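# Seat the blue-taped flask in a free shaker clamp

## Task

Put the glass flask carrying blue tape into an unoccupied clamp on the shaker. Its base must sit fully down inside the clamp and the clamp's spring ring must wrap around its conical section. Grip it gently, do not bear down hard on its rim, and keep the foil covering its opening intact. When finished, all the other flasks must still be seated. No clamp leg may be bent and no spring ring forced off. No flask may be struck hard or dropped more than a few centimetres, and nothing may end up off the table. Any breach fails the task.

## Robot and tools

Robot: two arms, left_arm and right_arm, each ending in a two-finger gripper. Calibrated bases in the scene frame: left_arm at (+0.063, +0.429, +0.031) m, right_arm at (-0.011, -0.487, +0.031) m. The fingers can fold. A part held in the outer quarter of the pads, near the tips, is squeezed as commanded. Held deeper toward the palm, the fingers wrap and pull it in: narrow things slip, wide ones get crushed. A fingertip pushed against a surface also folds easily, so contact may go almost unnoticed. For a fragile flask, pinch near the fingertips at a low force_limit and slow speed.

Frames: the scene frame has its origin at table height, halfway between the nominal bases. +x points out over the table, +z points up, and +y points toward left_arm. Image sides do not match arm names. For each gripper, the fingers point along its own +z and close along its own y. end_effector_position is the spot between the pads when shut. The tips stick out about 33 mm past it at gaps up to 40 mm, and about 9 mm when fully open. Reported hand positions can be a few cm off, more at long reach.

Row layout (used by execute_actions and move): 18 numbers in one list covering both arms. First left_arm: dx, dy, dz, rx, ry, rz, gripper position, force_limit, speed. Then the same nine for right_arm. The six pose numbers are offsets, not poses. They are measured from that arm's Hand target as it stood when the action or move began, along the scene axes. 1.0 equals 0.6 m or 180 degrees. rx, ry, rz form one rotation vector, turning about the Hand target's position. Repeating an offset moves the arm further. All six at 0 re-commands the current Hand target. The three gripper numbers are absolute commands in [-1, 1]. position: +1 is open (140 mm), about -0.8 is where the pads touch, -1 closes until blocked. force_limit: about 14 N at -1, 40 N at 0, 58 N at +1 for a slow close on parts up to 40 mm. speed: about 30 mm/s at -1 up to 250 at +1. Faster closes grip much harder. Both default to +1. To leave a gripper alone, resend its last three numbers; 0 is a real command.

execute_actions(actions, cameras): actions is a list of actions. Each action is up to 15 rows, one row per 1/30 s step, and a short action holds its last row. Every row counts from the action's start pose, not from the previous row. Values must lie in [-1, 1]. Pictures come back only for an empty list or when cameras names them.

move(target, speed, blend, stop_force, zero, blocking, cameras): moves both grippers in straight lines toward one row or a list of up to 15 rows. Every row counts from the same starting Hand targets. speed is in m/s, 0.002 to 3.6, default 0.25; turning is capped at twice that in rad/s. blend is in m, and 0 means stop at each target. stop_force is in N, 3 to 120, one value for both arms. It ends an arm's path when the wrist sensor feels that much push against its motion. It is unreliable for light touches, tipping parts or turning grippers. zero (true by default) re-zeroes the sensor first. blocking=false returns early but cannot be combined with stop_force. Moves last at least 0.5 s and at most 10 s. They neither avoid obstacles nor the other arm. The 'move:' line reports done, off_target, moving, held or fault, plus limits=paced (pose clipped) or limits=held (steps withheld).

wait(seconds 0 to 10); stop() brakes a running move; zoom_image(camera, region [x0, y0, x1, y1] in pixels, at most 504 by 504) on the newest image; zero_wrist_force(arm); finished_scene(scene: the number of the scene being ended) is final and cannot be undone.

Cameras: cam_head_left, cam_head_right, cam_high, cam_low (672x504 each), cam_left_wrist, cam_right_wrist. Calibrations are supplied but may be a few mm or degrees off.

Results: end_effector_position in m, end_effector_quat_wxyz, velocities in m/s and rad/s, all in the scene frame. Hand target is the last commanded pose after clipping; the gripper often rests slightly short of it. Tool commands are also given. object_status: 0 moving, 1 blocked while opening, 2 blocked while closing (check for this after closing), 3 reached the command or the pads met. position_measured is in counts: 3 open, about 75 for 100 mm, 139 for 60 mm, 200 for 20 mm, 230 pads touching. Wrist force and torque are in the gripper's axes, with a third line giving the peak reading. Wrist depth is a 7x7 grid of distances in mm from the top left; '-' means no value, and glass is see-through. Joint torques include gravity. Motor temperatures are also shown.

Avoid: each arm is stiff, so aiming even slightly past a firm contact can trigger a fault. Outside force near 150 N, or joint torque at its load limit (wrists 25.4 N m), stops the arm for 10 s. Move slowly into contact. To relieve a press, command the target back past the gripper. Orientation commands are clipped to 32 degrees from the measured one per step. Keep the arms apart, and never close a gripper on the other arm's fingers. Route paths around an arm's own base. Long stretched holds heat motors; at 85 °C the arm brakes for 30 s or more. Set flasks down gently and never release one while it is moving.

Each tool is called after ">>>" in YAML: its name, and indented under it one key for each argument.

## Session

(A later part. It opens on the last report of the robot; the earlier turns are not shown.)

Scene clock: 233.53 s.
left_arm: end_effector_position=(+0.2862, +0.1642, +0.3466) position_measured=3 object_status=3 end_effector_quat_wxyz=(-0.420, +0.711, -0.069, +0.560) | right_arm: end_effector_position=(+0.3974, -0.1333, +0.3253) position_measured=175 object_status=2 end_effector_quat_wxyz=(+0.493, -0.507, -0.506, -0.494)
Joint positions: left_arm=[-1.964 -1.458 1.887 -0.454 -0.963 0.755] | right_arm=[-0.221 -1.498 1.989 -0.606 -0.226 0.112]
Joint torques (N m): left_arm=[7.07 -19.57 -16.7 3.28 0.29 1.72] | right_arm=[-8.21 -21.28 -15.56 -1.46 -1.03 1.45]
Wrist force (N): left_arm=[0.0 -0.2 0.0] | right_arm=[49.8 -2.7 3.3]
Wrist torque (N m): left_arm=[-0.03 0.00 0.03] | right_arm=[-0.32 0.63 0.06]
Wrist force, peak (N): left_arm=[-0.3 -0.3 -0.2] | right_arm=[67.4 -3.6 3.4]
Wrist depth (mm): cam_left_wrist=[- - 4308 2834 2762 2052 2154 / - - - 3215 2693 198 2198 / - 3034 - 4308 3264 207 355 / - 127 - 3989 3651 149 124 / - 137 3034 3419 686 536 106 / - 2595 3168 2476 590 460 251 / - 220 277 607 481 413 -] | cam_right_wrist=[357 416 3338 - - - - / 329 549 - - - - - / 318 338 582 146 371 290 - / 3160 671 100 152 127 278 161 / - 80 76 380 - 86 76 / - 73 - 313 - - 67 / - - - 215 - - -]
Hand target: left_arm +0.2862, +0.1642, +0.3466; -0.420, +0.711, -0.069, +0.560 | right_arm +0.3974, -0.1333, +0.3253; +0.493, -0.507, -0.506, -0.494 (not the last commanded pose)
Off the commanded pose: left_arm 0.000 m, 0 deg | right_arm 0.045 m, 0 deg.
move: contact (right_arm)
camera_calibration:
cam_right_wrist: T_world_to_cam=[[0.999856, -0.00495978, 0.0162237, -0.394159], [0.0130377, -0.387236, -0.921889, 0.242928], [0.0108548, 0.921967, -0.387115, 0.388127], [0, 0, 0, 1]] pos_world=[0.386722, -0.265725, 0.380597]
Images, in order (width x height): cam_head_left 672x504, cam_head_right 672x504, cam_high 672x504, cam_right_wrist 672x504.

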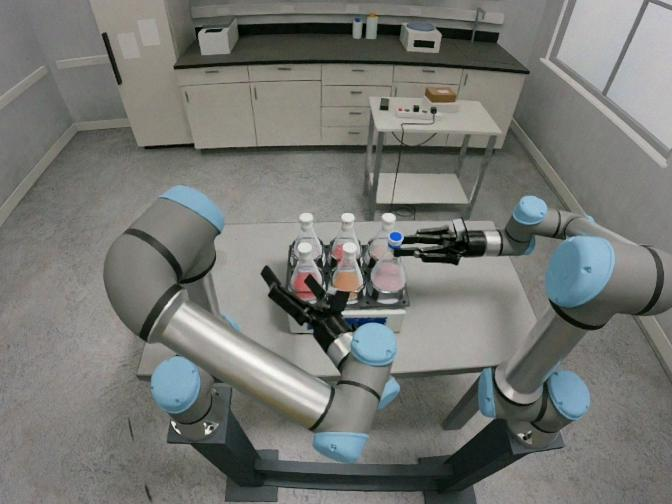

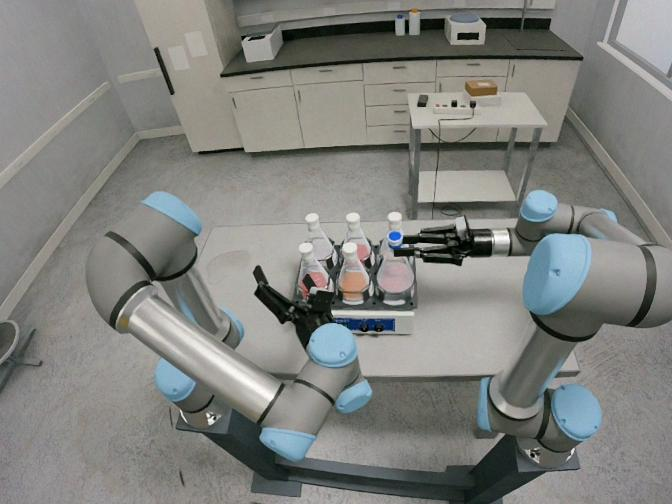

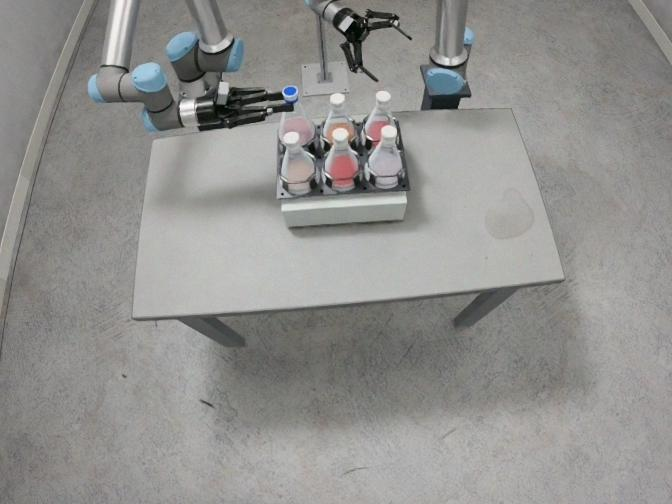

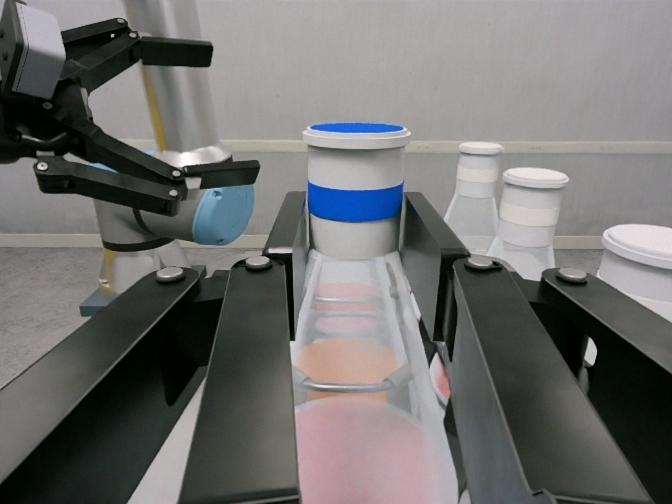

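>>> move:
  target:
    - [0,0,0,0,0,0,1,1,1,0,0,0.055,0,0,0,-1,-0.3,-1]
    - [0,0,0,0,0,0,1,1,1,-0.048,0,0.041,0,-0.0667,0,-1,-0.3,-1]
  speed: 0.04
  cameras: ["cam_head_left","cam_head_right","cam_high","cam_right_wrist"]

>>> zoom_image:
  camera: "cam_head_left"
  region: [350, 220, 430, 320]

>>> zoom_image:
  camera: "cam_high"
  region: [260, 80, 340, 180]

Scene clock: 249.80 s.
left_arm: end_effector_position=(+0.2862, +0.1642, +0.3466) position_measured=3 object_status=3 end_effector_quat_wxyz=(-0.420, +0.711, -0.069, +0.560) | right_arm: end_effector_position=(+0.3685, -0.1333, +0.3499) position_measured=175 object_status=2 end_effector_quat_wxyz=(-0.437, +0.452, +0.555, +0.544) end_effector_velocity=(+0.000, +0.000, +0.000) end_effector_angular_velocity=(+0.000, +0.006, +0.000)
Joint positions: left_arm=[-1.964 -1.458 1.887 -0.454 -0.963 0.755] | right_arm=[-0.241 -1.599 2.023 -0.53 -0.239 -0.108]
Joint velocities: left_arm=[within noise] | right_arm=[0 0 0 0.001 0 0.005]
Joint torques (N m): left_arm=[7.02 -18.57 -16.84 3.17 0.36 1.88] | right_arm=[-6.33 -12.98 -31.02 2.12 -0.19 1.71]
Wrist force (N): left_arm=[-0.1 0.1 0.0] | right_arm=[-2.4 -4.3 1.1]
Wrist torque (N m): left_arm=[0.02 0.02 0.02] | right_arm=[-0.42 -0.32 0.15]
Wrist force, peak (N): left_arm=[-0.4 0.0 0.0] | right_arm=[49.8 -2.9 3.4]
Wrist depth (mm): cam_left_wrist=[2693 - - 2911 2798 2221 1976 / 3531 - 4488 3168 2727 208 2221 / - - - - 3215 206 354 / - 127 - 4224 3215 149 124 / - 127 3847 3474 684 552 107 / - 2341 2693 2564 579 472 251 / - 220 276 600 484 394 -] | cam_right_wrist=[283 379 488 - 3160 - - / 308 339 566 - - - - / 3000 335 378 146 162 3485 - / 2346 673 100 153 128 293 3435 / - 80 76 416 - 86 77 / - 73 - 366 - - 67 / - - - 216 - - -]
Hand target: left_arm +0.2862, +0.1642, +0.3466; -0.420, +0.711, -0.069, +0.560 | right_arm +0.3686, -0.1333, +0.3499; -0.438, +0.452, +0.555, +0.544
Off the commanded pose: left_arm 0.000 m, 0 deg | right_arm 0.000 m, 0 deg.
move: done
camera_calibration:
cam_right_wrist: T_world_to_cam=[[0.974561, -0.00494513, 0.224069, -0.429099], [0.204721, -0.387262, -0.898954, 0.187312], [0.0912188, 0.921957, -0.376398, 0.364596], [0, 0, 0, 1]] pos_world=[0.346579, -0.265725, 0.401765]
Images, in order (width x height): cam_head_left 672x504, cam_head_right 672x504, cam_high 672x504, cam_right_wrist 672x504.

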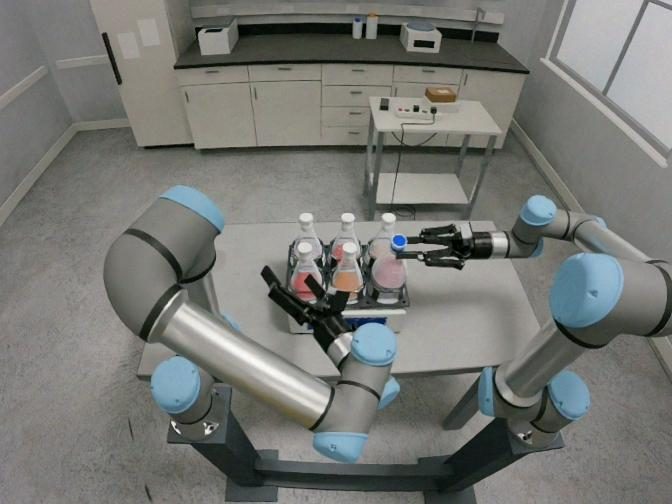

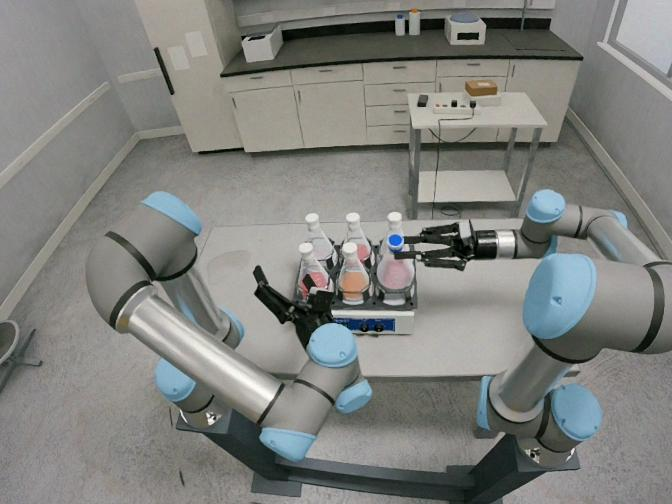

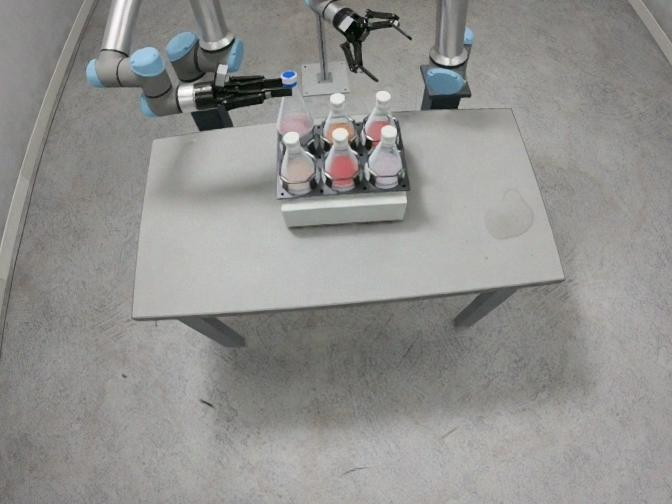

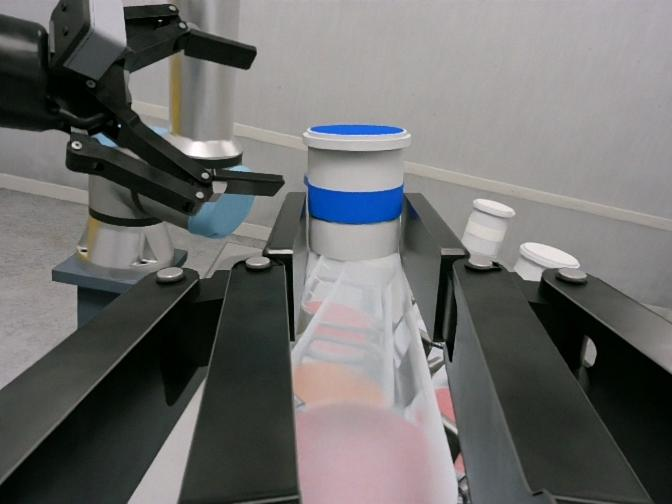

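Scaled by 5.040 from the camera's 672x504 image, which has a finer 960x720 frame.

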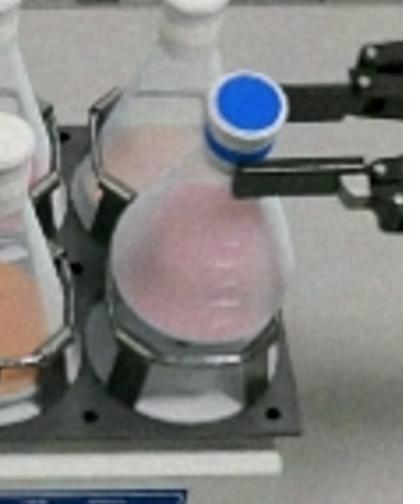

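Scaled by 5.040 from the camera's 672x504 image, which has a finer 960x720 frame.

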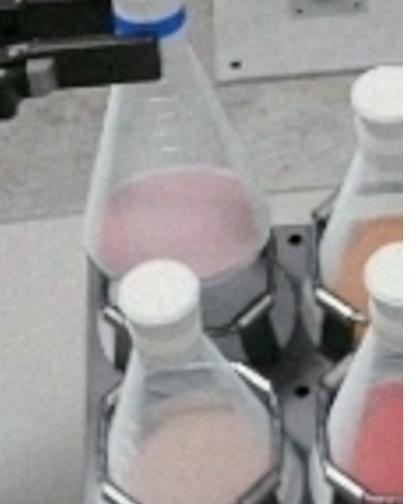

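>>> move:
  target: [0,0,0,0,0,0,1,1,1,0.004,0,-0.05,0,0,0,-1,-0.3,-1]
  speed: 0.012
  stop_force: 18
  cameras: ["cam_head_left","cam_high"]

>>> zoom_image:
  camera: "cam_head_left"
  region: [350, 220, 430, 320]

>>> zoom_image:
  camera: "cam_high"
  region: [260, 80, 340, 180]

Scene clock: 256.20 s.
left_arm: end_effector_position=(+0.2862, +0.1642, +0.3466) position_measured=3 object_status=3 end_effector_quat_wxyz=(-0.420, +0.711, -0.069, +0.560) | right_arm: end_effector_position=(+0.3708, -0.1332, +0.3226) position_measured=175 object_status=2 end_effector_quat_wxyz=(-0.438, +0.452, +0.555, +0.544)
Joint positions: left_arm=[-1.964 -1.458 1.887 -0.454 -0.963 0.755] | right_arm=[-0.239 -1.561 2.064 -0.609 -0.238 -0.107]
Joint torques (N m): left_arm=[6.88 -19.12 -16.4 3.28 -0.07 1.84] | right_arm=[0.29 -29.43 -20.43 -0.37 -1.83 0.04]
Wrist force (N): left_arm=[-0.1 -0.1 -0.1] | right_arm=[9.9 3.1 0.5]
Wrist torque (N m): left_arm=[-0.03 0.01 0.03] | right_arm=[-0.53 -0.15 -0.66]
Wrist force, peak (N): left_arm=[-0.4 0.0 -0.3] | right_arm=[15.8 5.0 0.5]
Wrist depth (mm): cam_left_wrist=[- 4683 3989 2872 2595 2176 2052 / - 3366 - 3034 2834 207 2244 / - - 4142 - 3168 206 355 / - 127 3590 3779 3122 150 124 / - 137 3590 3474 690 557 107 / - 2112 3917 2659 578 462 251 / - 220 276 581 487 399 -] | cam_right_wrist=[298 358 424 - - 3385 - / 297 320 559 - - - - / 2756 619 575 145 160 393 - / 2257 675 100 152 117 277 3385 / - 81 76 376 - 86 76 / - 73 - 308 - - 67 / - - - 216 - - -]
Hand target: left_arm +0.2862, +0.1642, +0.3466; -0.420, +0.711, -0.069, +0.560 | right_arm +0.3708, -0.1333, +0.3225; -0.437, +0.452, +0.555, +0.544 (not the last commanded pose)
Off the commanded pose: left_arm 0.000 m, 0 deg | right_arm 0.003 m, 0 deg.
move: contact (right_arm)
Images, in order (width x height): cam_head_left 672x504, cam_high 672x504.

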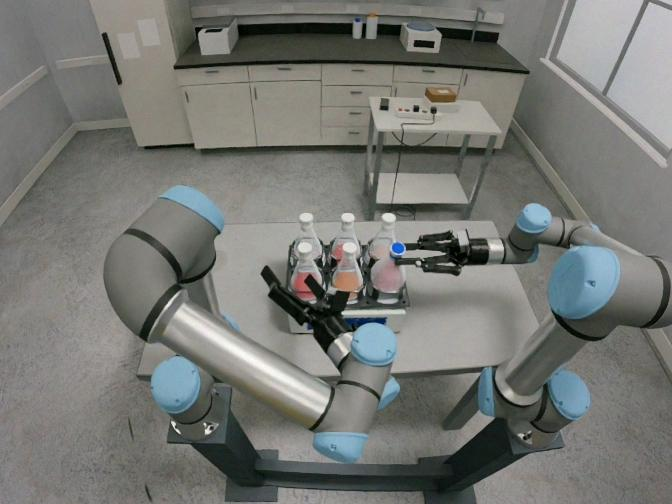

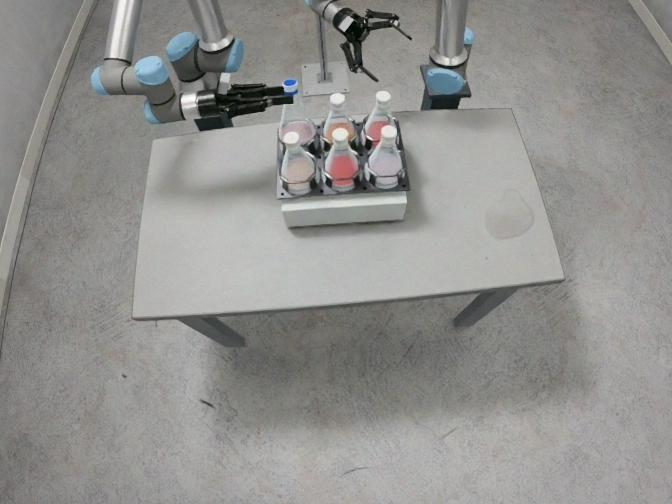

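Scaled by 5.040 from the camera's 672x504 image, which has a finer 960x720 frame.

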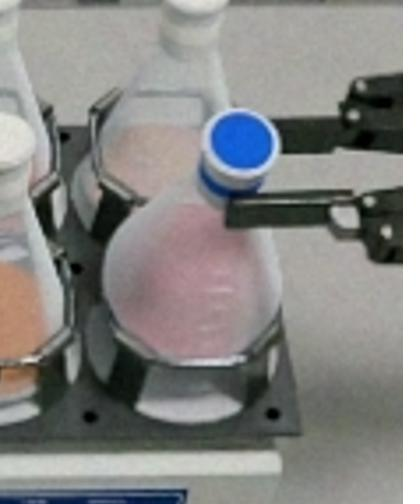

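Scaled by 5.040 from the camera's 672x504 image, which has a finer 960x720 frame.

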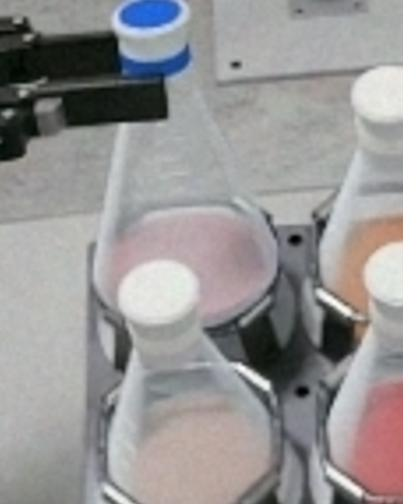

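>>> move:
  target: [0,0,0,0,0,0,1,1,1,0.023,0,-0.005,0,0.0333,0,-1,-0.3,-1]
  speed: 0.02

Scene clock: 263.00 s.
left_arm: end_effector_position=(+0.2862, +0.1642, +0.3466) position_measured=3 object_status=3 end_effector_quat_wxyz=(-0.420, +0.711, -0.069, +0.560) | right_arm: end_effector_position=(+0.3847, -0.1333, +0.3194) position_measured=175 object_status=2 end_effector_quat_wxyz=(+0.466, -0.480, -0.531, -0.520)
Joint positions: left_arm=[-1.964 -1.458 1.887 -0.454 -0.963 0.755] | right_arm=[-0.23 -1.522 2.032 -0.621 -0.231 0.003]
Joint torques (N m): left_arm=[7.09 -19.5 -16.25 3.26 0.01 1.74] | right_arm=[5.71 -6.36 -9.6 -4.69 1.31 0.36]
Wrist force (N): left_arm=[0.0 -0.1 0.0] | right_arm=[71.9 -11.1 -2.6]
Wrist torque (N m): left_arm=[-0.02 0.00 0.03] | right_arm=[-0.20 0.89 -1.26]
Wrist force, peak (N): left_arm=[-0.4 0.0 -0.3] | right_arm=[110.4 -18.2 -4.8]
Wrist depth (mm): cam_left_wrist=[3034 2872 - 2762 2659 2091 2091 / 4224 3122 - 3314 2872 208 2244 / 2595 - - 4488 3077 206 353 / - 127 3419 4396 949 149 124 / - 118 - 3651 - 260 107 / - 1873 4142 2727 589 461 252 / - 220 278 582 488 403 -] | cam_right_wrist=[326 390 483 - - - 2604 / 306 333 601 160 2926 2279 2926 / 2890 340 387 145 161 379 - / 2855 671 100 153 117 273 170 / - 80 76 368 - 81 78 / - 74 - 296 - - 67 / - - - 217 - - -]
Hand target: left_arm +0.2862, +0.1642, +0.3466; -0.420, +0.711, -0.069, +0.560 | right_arm +0.3846, -0.1333, +0.3195; +0.466, -0.480, -0.531, -0.520
Off the commanded pose: left_arm 0.000 m, 0 deg | right_arm 0.000 m, 0 deg.
move: done

>>> wait:
  seconds: 0
  cameras: ["cam_head_left","cam_high","cam_right_wrist"]

>>> zoom_image:
  camera: "cam_head_left"
  region: [350, 220, 430, 320]

>>> zoom_image:
  camera: "cam_high"
  region: [260, 80, 340, 180]

Scene clock: 265.07 s.
left_arm: end_effector_position=(+0.2862, +0.1642, +0.3466) position_measured=3 object_status=3 end_effector_quat_wxyz=(-0.420, +0.711, -0.069, +0.560) | right_arm: end_effector_position=(+0.3846, -0.1333, +0.3195) position_measured=175 object_status=2 end_effector_quat_wxyz=(+0.466, -0.480, -0.531, -0.520)
Joint positions: left_arm=[-1.964 -1.458 1.887 -0.454 -0.963 0.755] | right_arm=[-0.23 -1.523 2.032 -0.621 -0.231 0.003]
Joint torques (N m): left_arm=[8.61 -18.73 -15.7 3.26 -0.07 1.88] | right_arm=[5.86 -12.01 -9.78 -2.72 0.94 -0.16]
Wrist force (N): left_arm=[-0.2 0.2 0.0] | right_arm=[68.9 -9.2 -2.5]
Wrist torque (N m): left_arm=[0.03 0.04 0.03] | right_arm=[-0.25 0.82 -1.24]
Wrist force, peak (N): left_arm=[-0.3 0.0 -0.2] | right_arm=[71.8 -10.3 -2.6]
Wrist depth (mm): cam_left_wrist=[2798 - - 2834 2693 2071 2052 / - - 3419 3168 2693 207 2198 / - - - - 3314 209 357 / - 127 3474 4396 2911 149 124 / - 119 4683 3215 667 554 107 / - 3168 3917 2505 571 467 251 / - 220 276 634 484 401 -] | cam_right_wrist=[328 390 523 - - 3246 - / 306 333 566 140 - - 2576 / 3950 338 383 145 152 374 - / 2633 675 100 152 117 273 171 / - 81 76 365 - 81 79 / - 74 - 279 - - 67 / - - - 216 - - -]
Hand target: left_arm +0.2862, +0.1642, +0.3466; -0.420, +0.711, -0.069, +0.560 | right_arm +0.3846, -0.1333, +0.3195; +0.466, -0.480, -0.531, -0.520
Tool commands: left_gripper/position=+1.0 left_gripper/force_limit=+1.0 left_gripper/speed=+1.0 right_gripper/position=-1.0 right_gripper/force_limit=-0.3 right_gripper/speed=-1.0
Off the commanded pose: left_arm 0.000 m, 0 deg | right_arm 0.000 m, 0 deg.
camera_calibration:
cam_right_wrist: T_world_to_cam=[[0.992656, -0.00491306, 0.120873, -0.411873], [0.109558, -0.387178, -0.915473, 0.198608], [0.0512972, 0.921992, -0.383797, 0.369415], [0, 0, 0, 1]] pos_world=[0.368139, -0.265725, 0.373385]
Images, in order (width x height): cam_head_left 672x504, cam_high 672x504, cam_right_wrist 672x504.

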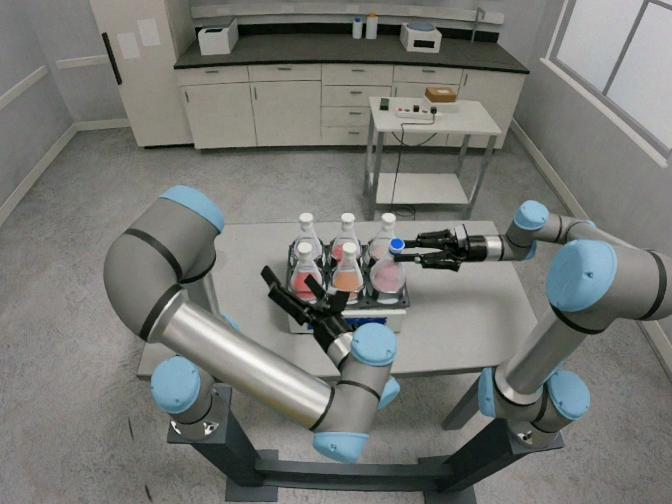

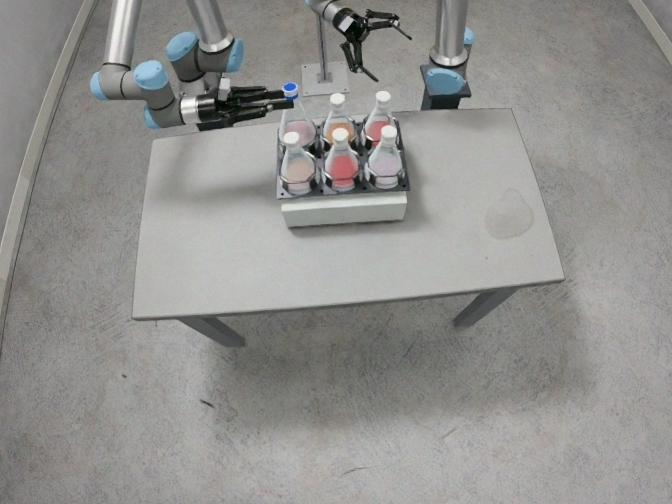

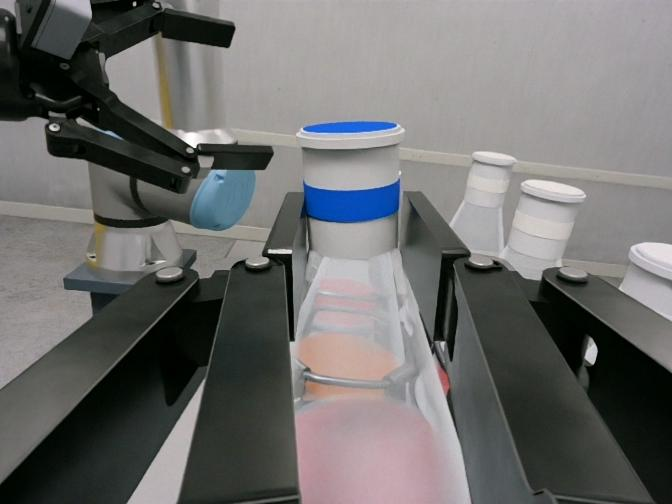

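Scaled by 5.040 from the camera's 672x504 image, which has a finer 960x720 frame.

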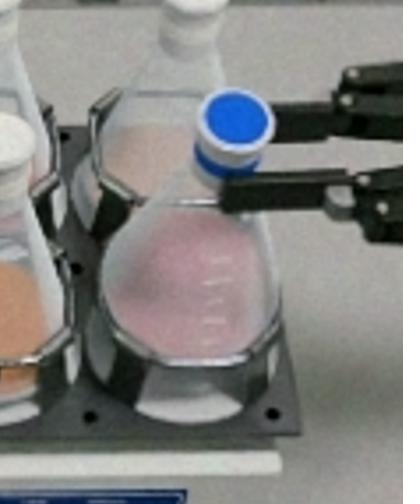

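Scaled by 5.040 from the camera's 672x504 image, which has a finer 960x720 frame.

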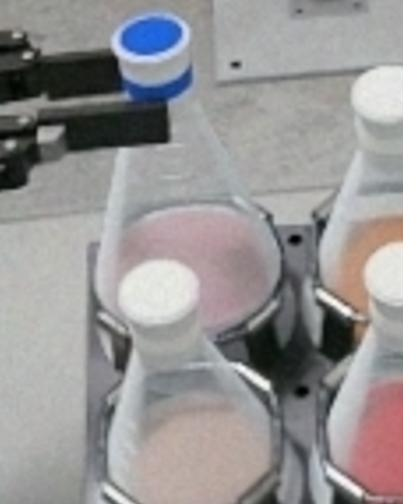

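>>> move:
  target: [0,0,0,0,0,0,1,1,1,-0.008,0,0.0015,0,0,0,-1,-0.3,-1]
  speed: 0.01

Scene clock: 272.93 s.
left_arm: end_effector_position=(+0.2862, +0.1642, +0.3466) position_measured=3 object_status=3 end_effector_quat_wxyz=(-0.420, +0.711, -0.069, +0.560) | right_arm: end_effector_position=(+0.3797, -0.1333, +0.3204) position_measured=175 object_status=2 end_effector_quat_wxyz=(+0.466, -0.480, -0.531, -0.520)
Joint positions: left_arm=[-1.964 -1.458 1.887 -0.454 -0.963 0.755] | right_arm=[-0.233 -1.535 2.043 -0.618 -0.234 0.002]
Joint torques (N m): left_arm=[6.63 -18.7 -15.47 3.29 -0.12 1.81] | right_arm=[-4.97 -14.25 -10.19 2.27 -4.85 0.27]
Wrist force (N): left_arm=[0.0 0.1 0.0] | right_arm=[23.7 8.9 0.6]
Wrist torque (N m): left_arm=[0.03 -0.01 0.03] | right_arm=[-0.70 0.14 -1.30]
Wrist force, peak (N): left_arm=[-0.4 0.0 -0.1] | right_arm=[69.0 -9.2 -2.3]
Wrist depth (mm): cam_left_wrist=[- 3366 3366 2798 2834 2176 2052 / 3590 2911 4224 3122 2834 208 2221 / - - 4064 - 3264 209 358 / - 135 3264 3779 2911 149 124 / - 127 2992 3215 634 533 107 / - 2505 5669 2727 573 470 251 / - 220 277 - 484 401 -] | cam_right_wrist=[318 384 506 - - - 2926 / 304 331 590 - - - - / - 338 382 145 163 383 - / 2346 677 100 152 117 274 177 / - 81 76 371 - 81 79 / - 74 - 288 - - 67 / - - - 216 - - -]
Hand target: left_arm +0.2862, +0.1642, +0.3466; -0.420, +0.711, -0.069, +0.560 | right_arm +0.3798, -0.1333, +0.3204; +0.466, -0.480, -0.531, -0.520
Off the commanded pose: left_arm 0.000 m, 0 deg | right_arm 0.000 m, 0 deg.
move: done

>>> move:
  target: [0,0,0,0,0,0,1,1,1,0,0,-0.03,0,0,0,-1,-0.3,-1]
  speed: 0.008
  stop_force: 35
  cameras: ["cam_head_left","cam_high","cam_right_wrist"]

>>> zoom_image:
  camera: "cam_head_left"
  region: [350, 220, 430, 320]

>>> zoom_image:
  camera: "cam_high"
  region: [260, 80, 340, 180]

Scene clock: 278.07 s.
left_arm: end_effector_position=(+0.2862, +0.1642, +0.3466) position_measured=3 object_status=3 end_effector_quat_wxyz=(-0.420, +0.711, -0.069, +0.560) | right_arm: end_effector_position=(+0.3798, -0.1333, +0.3196) position_measured=175 object_status=2 end_effector_quat_wxyz=(+0.466, -0.480, -0.531, -0.520)
Joint positions: left_arm=[-1.964 -1.458 1.887 -0.454 -0.963 0.755] | right_arm=[-0.233 -1.534 2.044 -0.62 -0.234 0.002]
Joint torques (N m): left_arm=[5.2 -19.12 -15.95 3.12 -0.1 1.75] | right_arm=[9.35 -15.14 -11.29 -0.54 -2.33 1.69]
Wrist force (N): left_arm=[0.0 -0.1 -0.1] | right_arm=[58.7 2.8 -2.3]
Wrist torque (N m): left_arm=[-0.02 0.00 0.03] | right_arm=[-0.64 0.65 -1.46]
Wrist force, peak (N): left_arm=[-0.3 0.1 -0.2] | right_arm=[67.3 2.0 -2.5]
Wrist depth (mm): cam_left_wrist=[- - 3779 2834 2798 2052 2032 / - 2627 3215 3314 2727 208 2292 / - - 5009 3714 3215 206 355 / - 127 - 3531 3531 149 124 / - 126 2911 3215 723 503 106 / - 2476 2727 2393 565 476 250 / - 220 276 600 486 403 -] | cam_right_wrist=[318 388 523 - - - 2394 / 302 337 575 - - - 2756 / - 341 380 145 152 370 3202 / 2821 671 100 152 117 277 3385 / - 80 76 365 - 81 79 / - 74 - 289 - - 67 / - - - 217 - - -]
Hand target: left_arm +0.2862, +0.1642, +0.3466; -0.420, +0.711, -0.069, +0.560 | right_arm +0.3798, -0.1333, +0.3196; +0.466, -0.480, -0.531, -0.520 (not the last commanded pose)
Off the commanded pose: left_arm 0.000 m, 0 deg | right_arm 0.017 m, 0 deg.
move: contact (right_arm)
camera_calibration:
cam_right_wrist: T_world_to_cam=[[0.992639, -0.00496249, 0.121012, -0.407278], [0.109667, -0.387189, -0.915455, 0.199165], [0.0513976, 0.921987, -0.383794, 0.369656], [0, 0, 0, 1]] pos_world=[0.363439, -0.265725, 0.373484]
Images, in order (width x height): cam_head_left 672x504, cam_high 672x504, cam_right_wrist 672x504.

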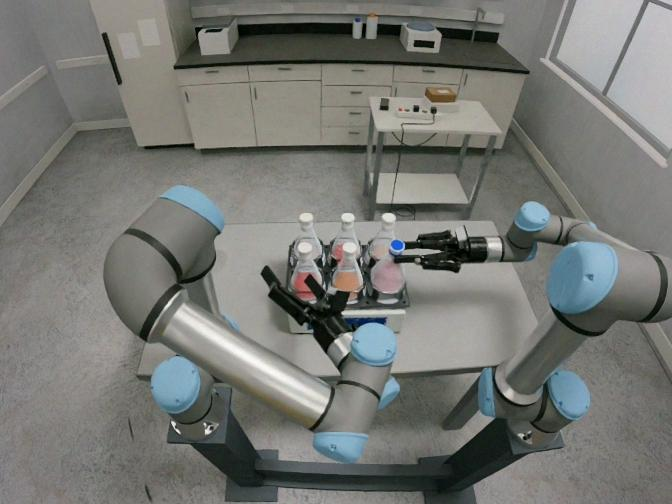

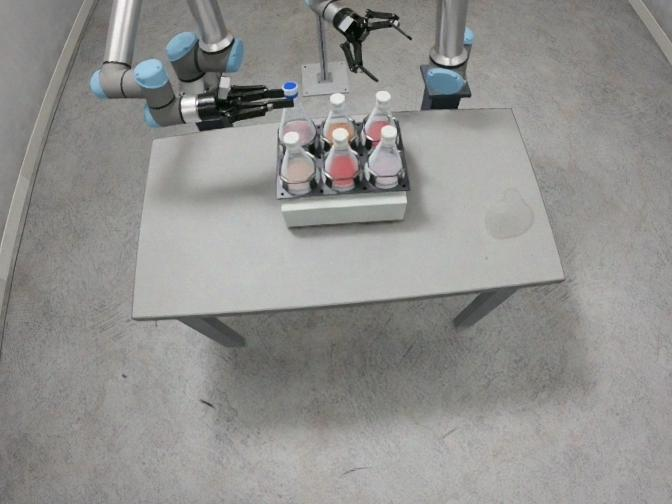

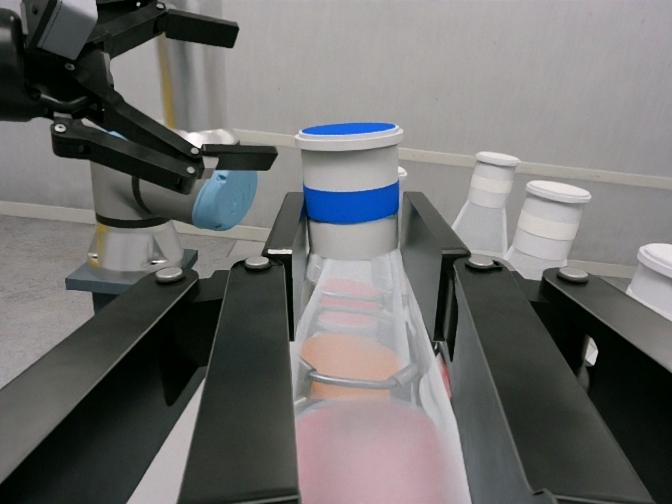

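Scaled by 5.040 from the camera's 672x504 image, which has a finer 960x720 frame.

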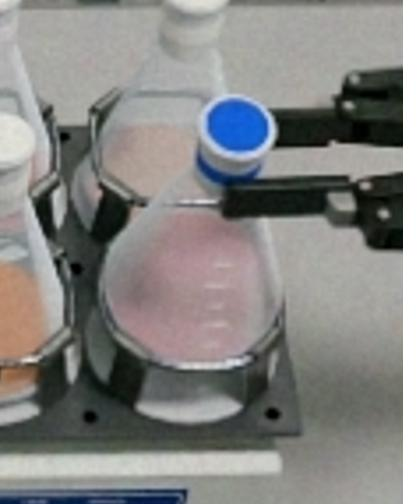

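Scaled by 5.040 from the camera's 672x504 image, which has a finer 960x720 frame.

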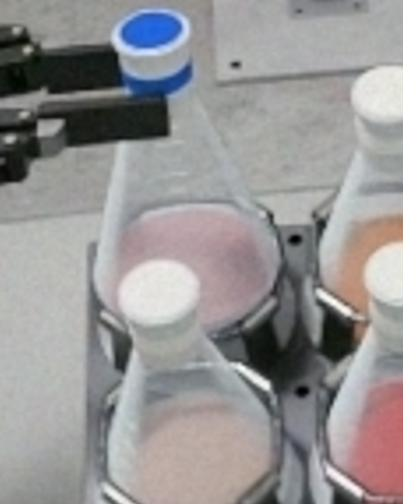

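>>> move:
  target:
    - [0,0,0,0,0,0,1,1,1,0.004,0,0.01,0,0,0,-1,-0.3,-1]
    - [0,0,0,0,0,0,1,1,1,-0.017,0,0.01,0,-0.0333,0,-1,-0.3,-1]
  speed: 0.03

>>> move:
  target: [0,0,0,0,0,0,1,1,1,0,0,-0.03,0,0,0,-1,-0.3,-1]
  speed: 0.01
  stop_force: 18

>>> move:
  target: [0,0,0,0,0,0,1,1,1,-0.025,0,0,0,0,0,-1,-0.3,-1]
  speed: 0.008
  stop_force: 15

>>> move:
  target: [0,0,0,0,0,0,1,1,1,0,0,-0.03,0,0,0,-1,-0.3,-1]
  speed: 0.008
  stop_force: 25
  cameras: ["cam_head_left","cam_high","cam_right_wrist"]

>>> zoom_image:
  camera: "cam_head_left"
  region: [350, 220, 430, 320]

>>> zoom_image:
  camera: "cam_high"
  region: [260, 80, 340, 180]

Scene clock: 291.67 s.
left_arm: end_effector_position=(+0.2862, +0.1642, +0.3466) position_measured=3 object_status=3 end_effector_quat_wxyz=(-0.420, +0.711, -0.069, +0.560) | right_arm: end_effector_position=(+0.3696, -0.1333, +0.3257) position_measured=175 object_status=2 end_effector_quat_wxyz=(-0.437, +0.452, +0.555, +0.544)
Joint positions: left_arm=[-1.964 -1.458 1.887 -0.454 -0.963 0.755] | right_arm=[-0.24 -1.568 2.062 -0.6 -0.239 -0.108]
Joint torques (N m): left_arm=[6.63 -18.35 -16.16 3.14 -0.19 1.68] | right_arm=[-6.67 -13.27 -23.27 2.3 -1.97 2.22]
Wrist force (N): left_arm=[-0.1 0.1 0.0] | right_arm=[3.2 0.8 0.6]
Wrist torque (N m): left_arm=[0.01 0.01 0.03] | right_arm=[-0.53 -0.25 -0.29]
Wrist force, peak (N): left_arm=[-0.3 -0.1 -0.2] | right_arm=[59.0 3.0 -2.4]
Wrist depth (mm): cam_left_wrist=[- 4787 3917 2834 2693 2133 1923 / 3077 - 3779 3034 2762 198 2267 / - - - 3847 2727 211 354 / - 128 - 4142 3590 149 124 / - 118 4308 3474 - 533 106 / - 2911 3651 2564 584 448 252 / - 220 275 1890 485 400 -] | cam_right_wrist=[298 357 516 - - - 2604 / 302 324 597 - - - - / 3246 612 380 144 162 385 - / 2236 681 100 152 117 277 - / - 81 76 392 - 86 76 / - 73 - 288 - - 67 / - - - 217 - - -]
Hand target: left_arm +0.2862, +0.1642, +0.3466; -0.420, +0.711, -0.069, +0.560 | right_arm +0.3696, -0.1333, +0.3256; -0.437, +0.452, +0.555, +0.544
Off the commanded pose: left_arm 0.000 m, 0 deg | right_arm 0.000 m, 0 deg.
move: done

Scene clock: 293.20 s.
left_arm: end_effector_position=(+0.2862, +0.1642, +0.3466) position_measured=3 object_status=3 end_effector_quat_wxyz=(-0.420, +0.711, -0.069, +0.560) | right_arm: end_effector_position=(+0.3696, -0.1333, +0.3203) position_measured=175 object_status=2 end_effector_quat_wxyz=(-0.437, +0.452, +0.555, +0.544)
Joint positions: left_arm=[-1.964 -1.458 1.887 -0.454 -0.963 0.755] | right_arm=[-0.24 -1.561 2.07 -0.615 -0.239 -0.107]
Joint torques (N m): left_arm=[8.3 -18.51 -15.8 3.04 -0.24 1.57] | right_arm=[-1.51 -28.99 -24.03 1.99 -0.74 0.42]
Wrist force (N): left_arm=[-0.1 0.1 0.2] | right_arm=[13.1 2.0 1.5]
Wrist torque (N m): left_arm=[0.02 0.02 0.02] | right_arm=[-0.50 -0.10 -0.87]
Wrist force, peak (N): left_arm=[-0.5 -0.3 -0.3] | right_arm=[26.2 1.7 0.2]
Wrist depth (mm): cam_left_wrist=[- - - 2834 2627 2052 2071 / 3651 - - 2911 2659 208 2176 / - 2951 - - 3264 207 354 / - 127 - 5254 2951 149 124 / - 119 - 3474 695 552 107 / - - 3314 2798 568 472 251 / - 220 276 590 485 412 -] | cam_right_wrist=[293 349 422 - - - - / 302 319 547 - - - - / 3000 620 575 145 163 395 - / 2301 677 100 152 117 277 - / - 80 76 368 - 81 79 / - 74 - 283 - - 67 / - - - 216 - - -]
Hand target: left_arm +0.2862, +0.1642, +0.3466; -0.420, +0.711, -0.069, +0.560 | right_arm +0.3696, -0.1333, +0.3203; -0.437, +0.452, +0.555, +0.544 (not the last commanded pose)
Off the commanded pose: left_arm 0.000 m, 0 deg | right_arm 0.013 m, 0 deg.
move: contact (right_arm)

Scene clock: 295.90 s.
left_arm: end_effector_position=(+0.2862, +0.1642, +0.3466) position_measured=3 object_status=3 end_effector_quat_wxyz=(-0.420, +0.711, -0.069, +0.560) | right_arm: end_effector_position=(+0.3556, -0.1333, +0.3203) position_measured=175 object_status=2 end_effector_quat_wxyz=(-0.437, +0.452, +0.555, +0.544)
Joint positions: left_arm=[-1.964 -1.458 1.887 -0.454 -0.963 0.755] | right_arm=[-0.25 -1.595 2.104 -0.611 -0.248 -0.112]
Joint torques (N m): left_arm=[6.2 -18.88 -16.46 3.14 -0.26 1.83] | right_arm=[18.58 -7.22 -20.27 2.64 -3.95 4.21]
Wrist force (N): left_arm=[-0.3 0.1 -0.1] | right_arm=[1.4 13.4 -0.1]
Wrist torque (N m): left_arm=[0.02 0.06 0.03] | right_arm=[-1.00 -0.28 -2.16]
Wrist force, peak (N): left_arm=[0.1 -0.3 -0.2] | right_arm=[0.7 14.8 0.2]
Wrist depth (mm): cam_left_wrist=[- - - 2727 2872 2071 2032 / - - - 3314 2693 209 2267 / - - - 4142 3122 218 354 / - 127 - 4224 2951 149 124 / - 127 - 3215 693 574 107 / - 2534 4308 2992 573 460 251 / - 221 276 607 487 390 -] | cam_right_wrist=[279 326 510 - 2926 - - / - 317 578 - - - - / 2821 627 568 144 266 381 - / 2194 675 102 152 120 280 282 / - 81 76 382 - 81 76 / - 74 - 287 - - 68 / - - - 219 - - -]
Hand target: left_arm +0.2862, +0.1642, +0.3466; -0.420, +0.711, -0.069, +0.560 | right_arm +0.3556, -0.1333, +0.3203; -0.437, +0.452, +0.555, +0.544 (not the last commanded pose)
Off the commanded pose: left_arm 0.000 m, 0 deg | right_arm 0.001 m, 0 deg.
move: contact (right_arm)

Scene clock: 297.70 s.
left_arm: end_effector_position=(+0.2862, +0.1642, +0.3466) position_measured=3 object_status=3 end_effector_quat_wxyz=(-0.420, +0.711, -0.069, +0.560) | right_arm: end_effector_position=(+0.3556, -0.1333, +0.3138) position_measured=175 object_status=2 end_effector_quat_wxyz=(-0.437, +0.452, +0.555, +0.544)
Joint positions: left_arm=[-1.964 -1.458 1.887 -0.454 -0.963 0.755] | right_arm=[-0.25 -1.587 2.115 -0.63 -0.248 -0.112]
Joint torques (N m): left_arm=[6.24 -19.25 -15.74 3.23 -0.27 1.81] | right_arm=[12.3 -23.83 -16.73 3.72 -4.46 1.85]
Wrist force (N): left_arm=[-0.1 -0.1 -0.1] | right_arm=[20.9 12.4 0.3]
Wrist torque (N m): left_arm=[-0.02 0.01 0.03] | right_arm=[-0.99 0.05 -2.29]
Wrist force, peak (N): left_arm=[-0.3 0.2 0.1] | right_arm=[31.3 12.4 -0.5]
Wrist depth (mm): cam_left_wrist=[2911 4896 4396 2627 2911 2071 2052 / 2534 - - 3531 2834 276 2198 / - - 3531 3366 3264 219 353 / - 127 3531 4308 3989 149 124 / - 137 3122 3419 661 499 106 / - 2834 3034 2534 573 471 251 / - 220 280 621 486 402 -] | cam_right_wrist=[280 322 516 - 2548 - - / - 310 545 - 2821 - - / 3246 632 574 145 260 3118 - / 2346 660 101 153 120 280 280 / - 81 76 388 - 81 76 / - 74 - 254 - - 68 / - - - 220 - - -]
Hand target: left_arm +0.2862, +0.1642, +0.3466; -0.420, +0.711, -0.069, +0.560 | right_arm +0.3556, -0.1333, +0.3138; -0.437, +0.452, +0.555, +0.544 (not the last commanded pose)
Off the commanded pose: left_arm 0.000 m, 0 deg | right_arm 0.012 m, 0 deg.
move: contact (right_arm)
camera_calibration:
cam_right_wrist: T_world_to_cam=[[0.974563, -0.0049744, 0.224057, -0.408323], [0.204707, -0.387179, -0.898993, 0.157472], [0.091222, 0.921991, -0.376312, 0.352133], [0, 0, 0, 1]] pos_world=[0.333579, -0.265725, 0.365565]
Images, in order (width x height): cam_head_left 672x504, cam_high 672x504, cam_right_wrist 672x504.

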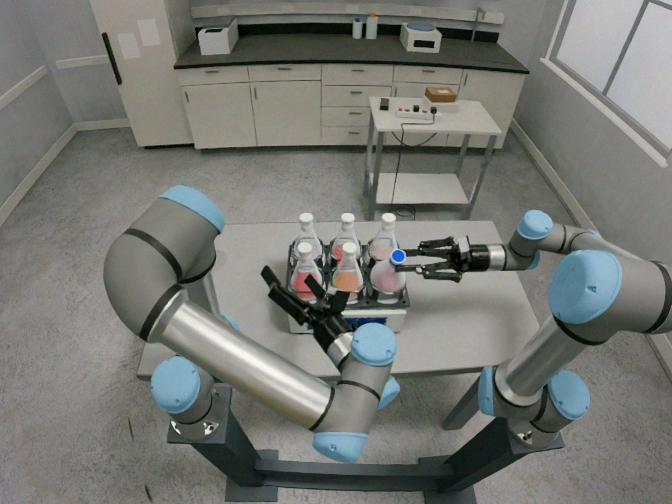

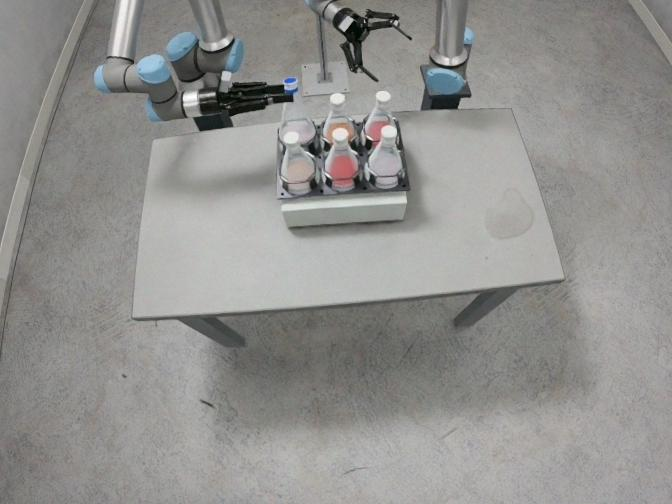

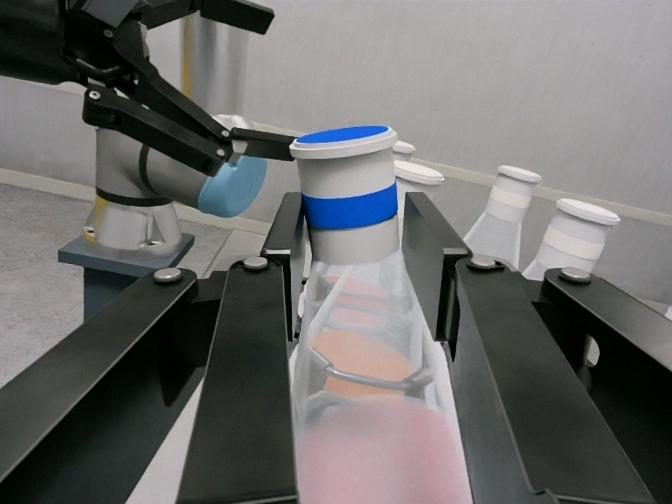

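Scaled by 5.040 from the camera's 672x504 image, which has a finer 960x720 frame.

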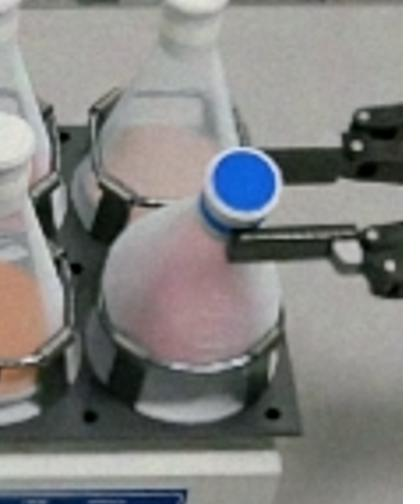

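Scaled by 5.040 from the camera's 672x504 image, which has a finer 960x720 frame.

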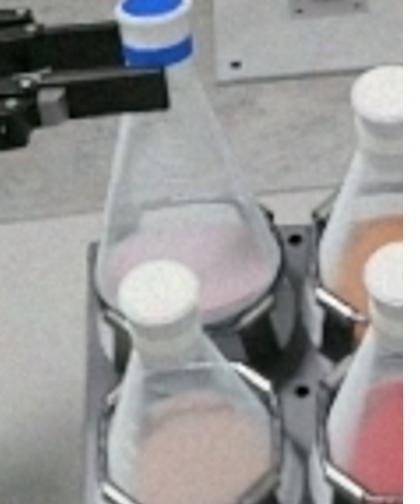

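>>> move:
  target: [0,0,0,0,0,0,1,1,1,0,0,-0.025,0,0,0,-1,-0.3,-1]
  speed: 0.008
  stop_force: 25
  cameras: ["cam_head_left","cam_high","cam_right_wrist"]

>>> zoom_image:
  camera: "cam_head_left"
  region: [350, 220, 430, 320]

>>> zoom_image:
  camera: "cam_high"
  region: [260, 80, 340, 180]

Scene clock: 304.33 s.
left_arm: end_effector_position=(+0.2862, +0.1642, +0.3466) position_measured=3 object_status=3 end_effector_quat_wxyz=(-0.420, +0.711, -0.069, +0.560) | right_arm: end_effector_position=(+0.3555, -0.1333, +0.2988) position_measured=175 object_status=2 end_effector_quat_wxyz=(-0.437, +0.452, +0.555, +0.544)
Joint positions: left_arm=[-1.964 -1.458 1.887 -0.454 -0.963 0.755] | right_arm=[-0.25 -1.565 2.138 -0.675 -0.248 -0.112]
Joint torques (N m): left_arm=[7.52 -18.53 -16.33 3.12 -0.08 1.71] | right_arm=[-7.15 -26.17 -18.74 3.33 -4.65 3.37]
Wrist force (N): left_arm=[-0.1 0.0 0.1] | right_arm=[11.1 8.1 0.7]
Wrist torque (N m): left_arm=[-0.01 0.03 0.03] | right_arm=[-0.78 -0.11 -1.22]
Wrist force, peak (N): left_arm=[-0.2 0.1 -0.4] | right_arm=[45.2 9.0 -2.1]
Wrist depth (mm): cam_left_wrist=[- - - 2727 2727 2176 2052 / - - - 2762 2798 208 2198 / - - 3419 - 3034 208 355 / - 128 3474 4142 3077 150 124 / - 119 3168 5385 673 253 106 / - - 2762 2693 573 468 250 / - 221 282 612 467 400 -] | cam_right_wrist=[288 311 523 2663 2576 - - / 3160 311 332 - - - - / 3038 639 579 145 257 383 - / 2257 658 100 154 119 103 - / - 81 76 345 - 81 76 / - 74 - 255 - - 68 / - - - 225 - - -]
Hand target: left_arm +0.2862, +0.1642, +0.3466; -0.420, +0.711, -0.069, +0.560 | right_arm +0.3556, -0.1333, +0.2988; -0.437, +0.452, +0.555, +0.544
Off the commanded pose: left_arm 0.000 m, 0 deg | right_arm 0.000 m, 0 deg.
move: done
camera_calibration:
cam_right_wrist: T_world_to_cam=[[0.974603, -0.00504896, 0.223881, -0.404934], [0.204516, -0.387178, -0.899036, 0.144066], [0.091221, 0.921991, -0.376312, 0.346489], [0, 0, 0, 1]] pos_world=[0.333579, -0.265725, 0.350566]
Images, in order (width x height): cam_head_left 672x504, cam_high 672x504, cam_right_wrist 672x504.

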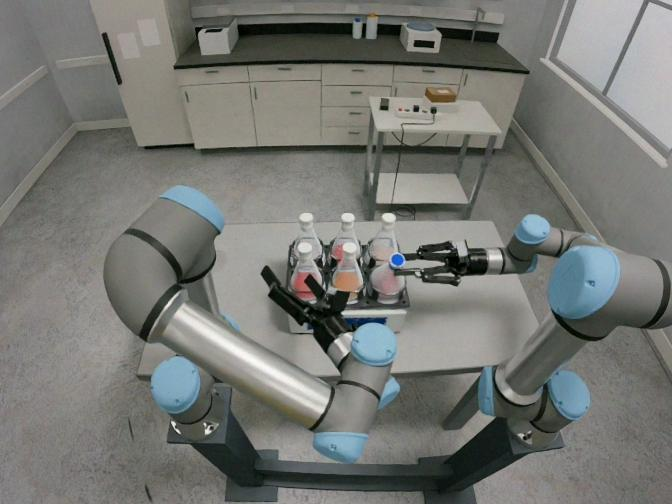

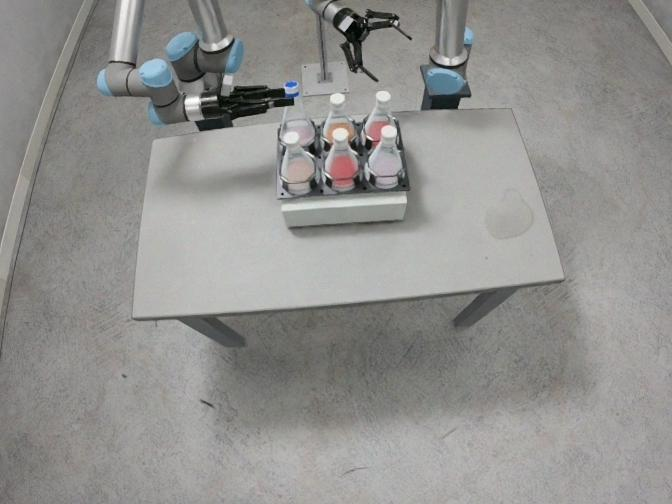

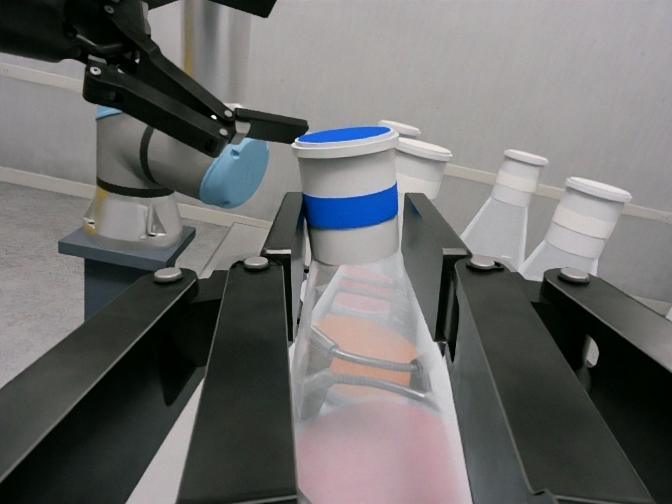

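Scaled by 5.040 from the camera's 672x504 image, which has a finer 960x720 frame.

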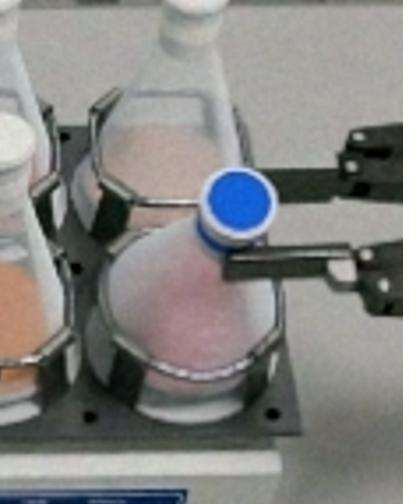

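Scaled by 5.040 from the camera's 672x504 image, which has a finer 960x720 frame.

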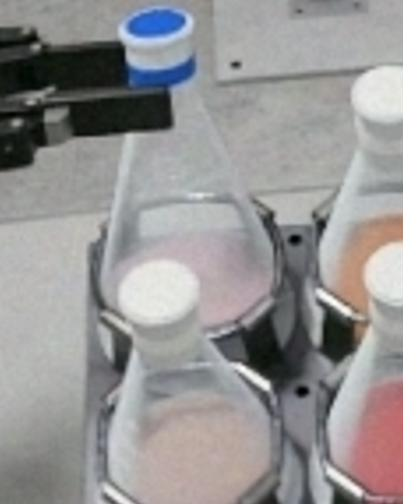

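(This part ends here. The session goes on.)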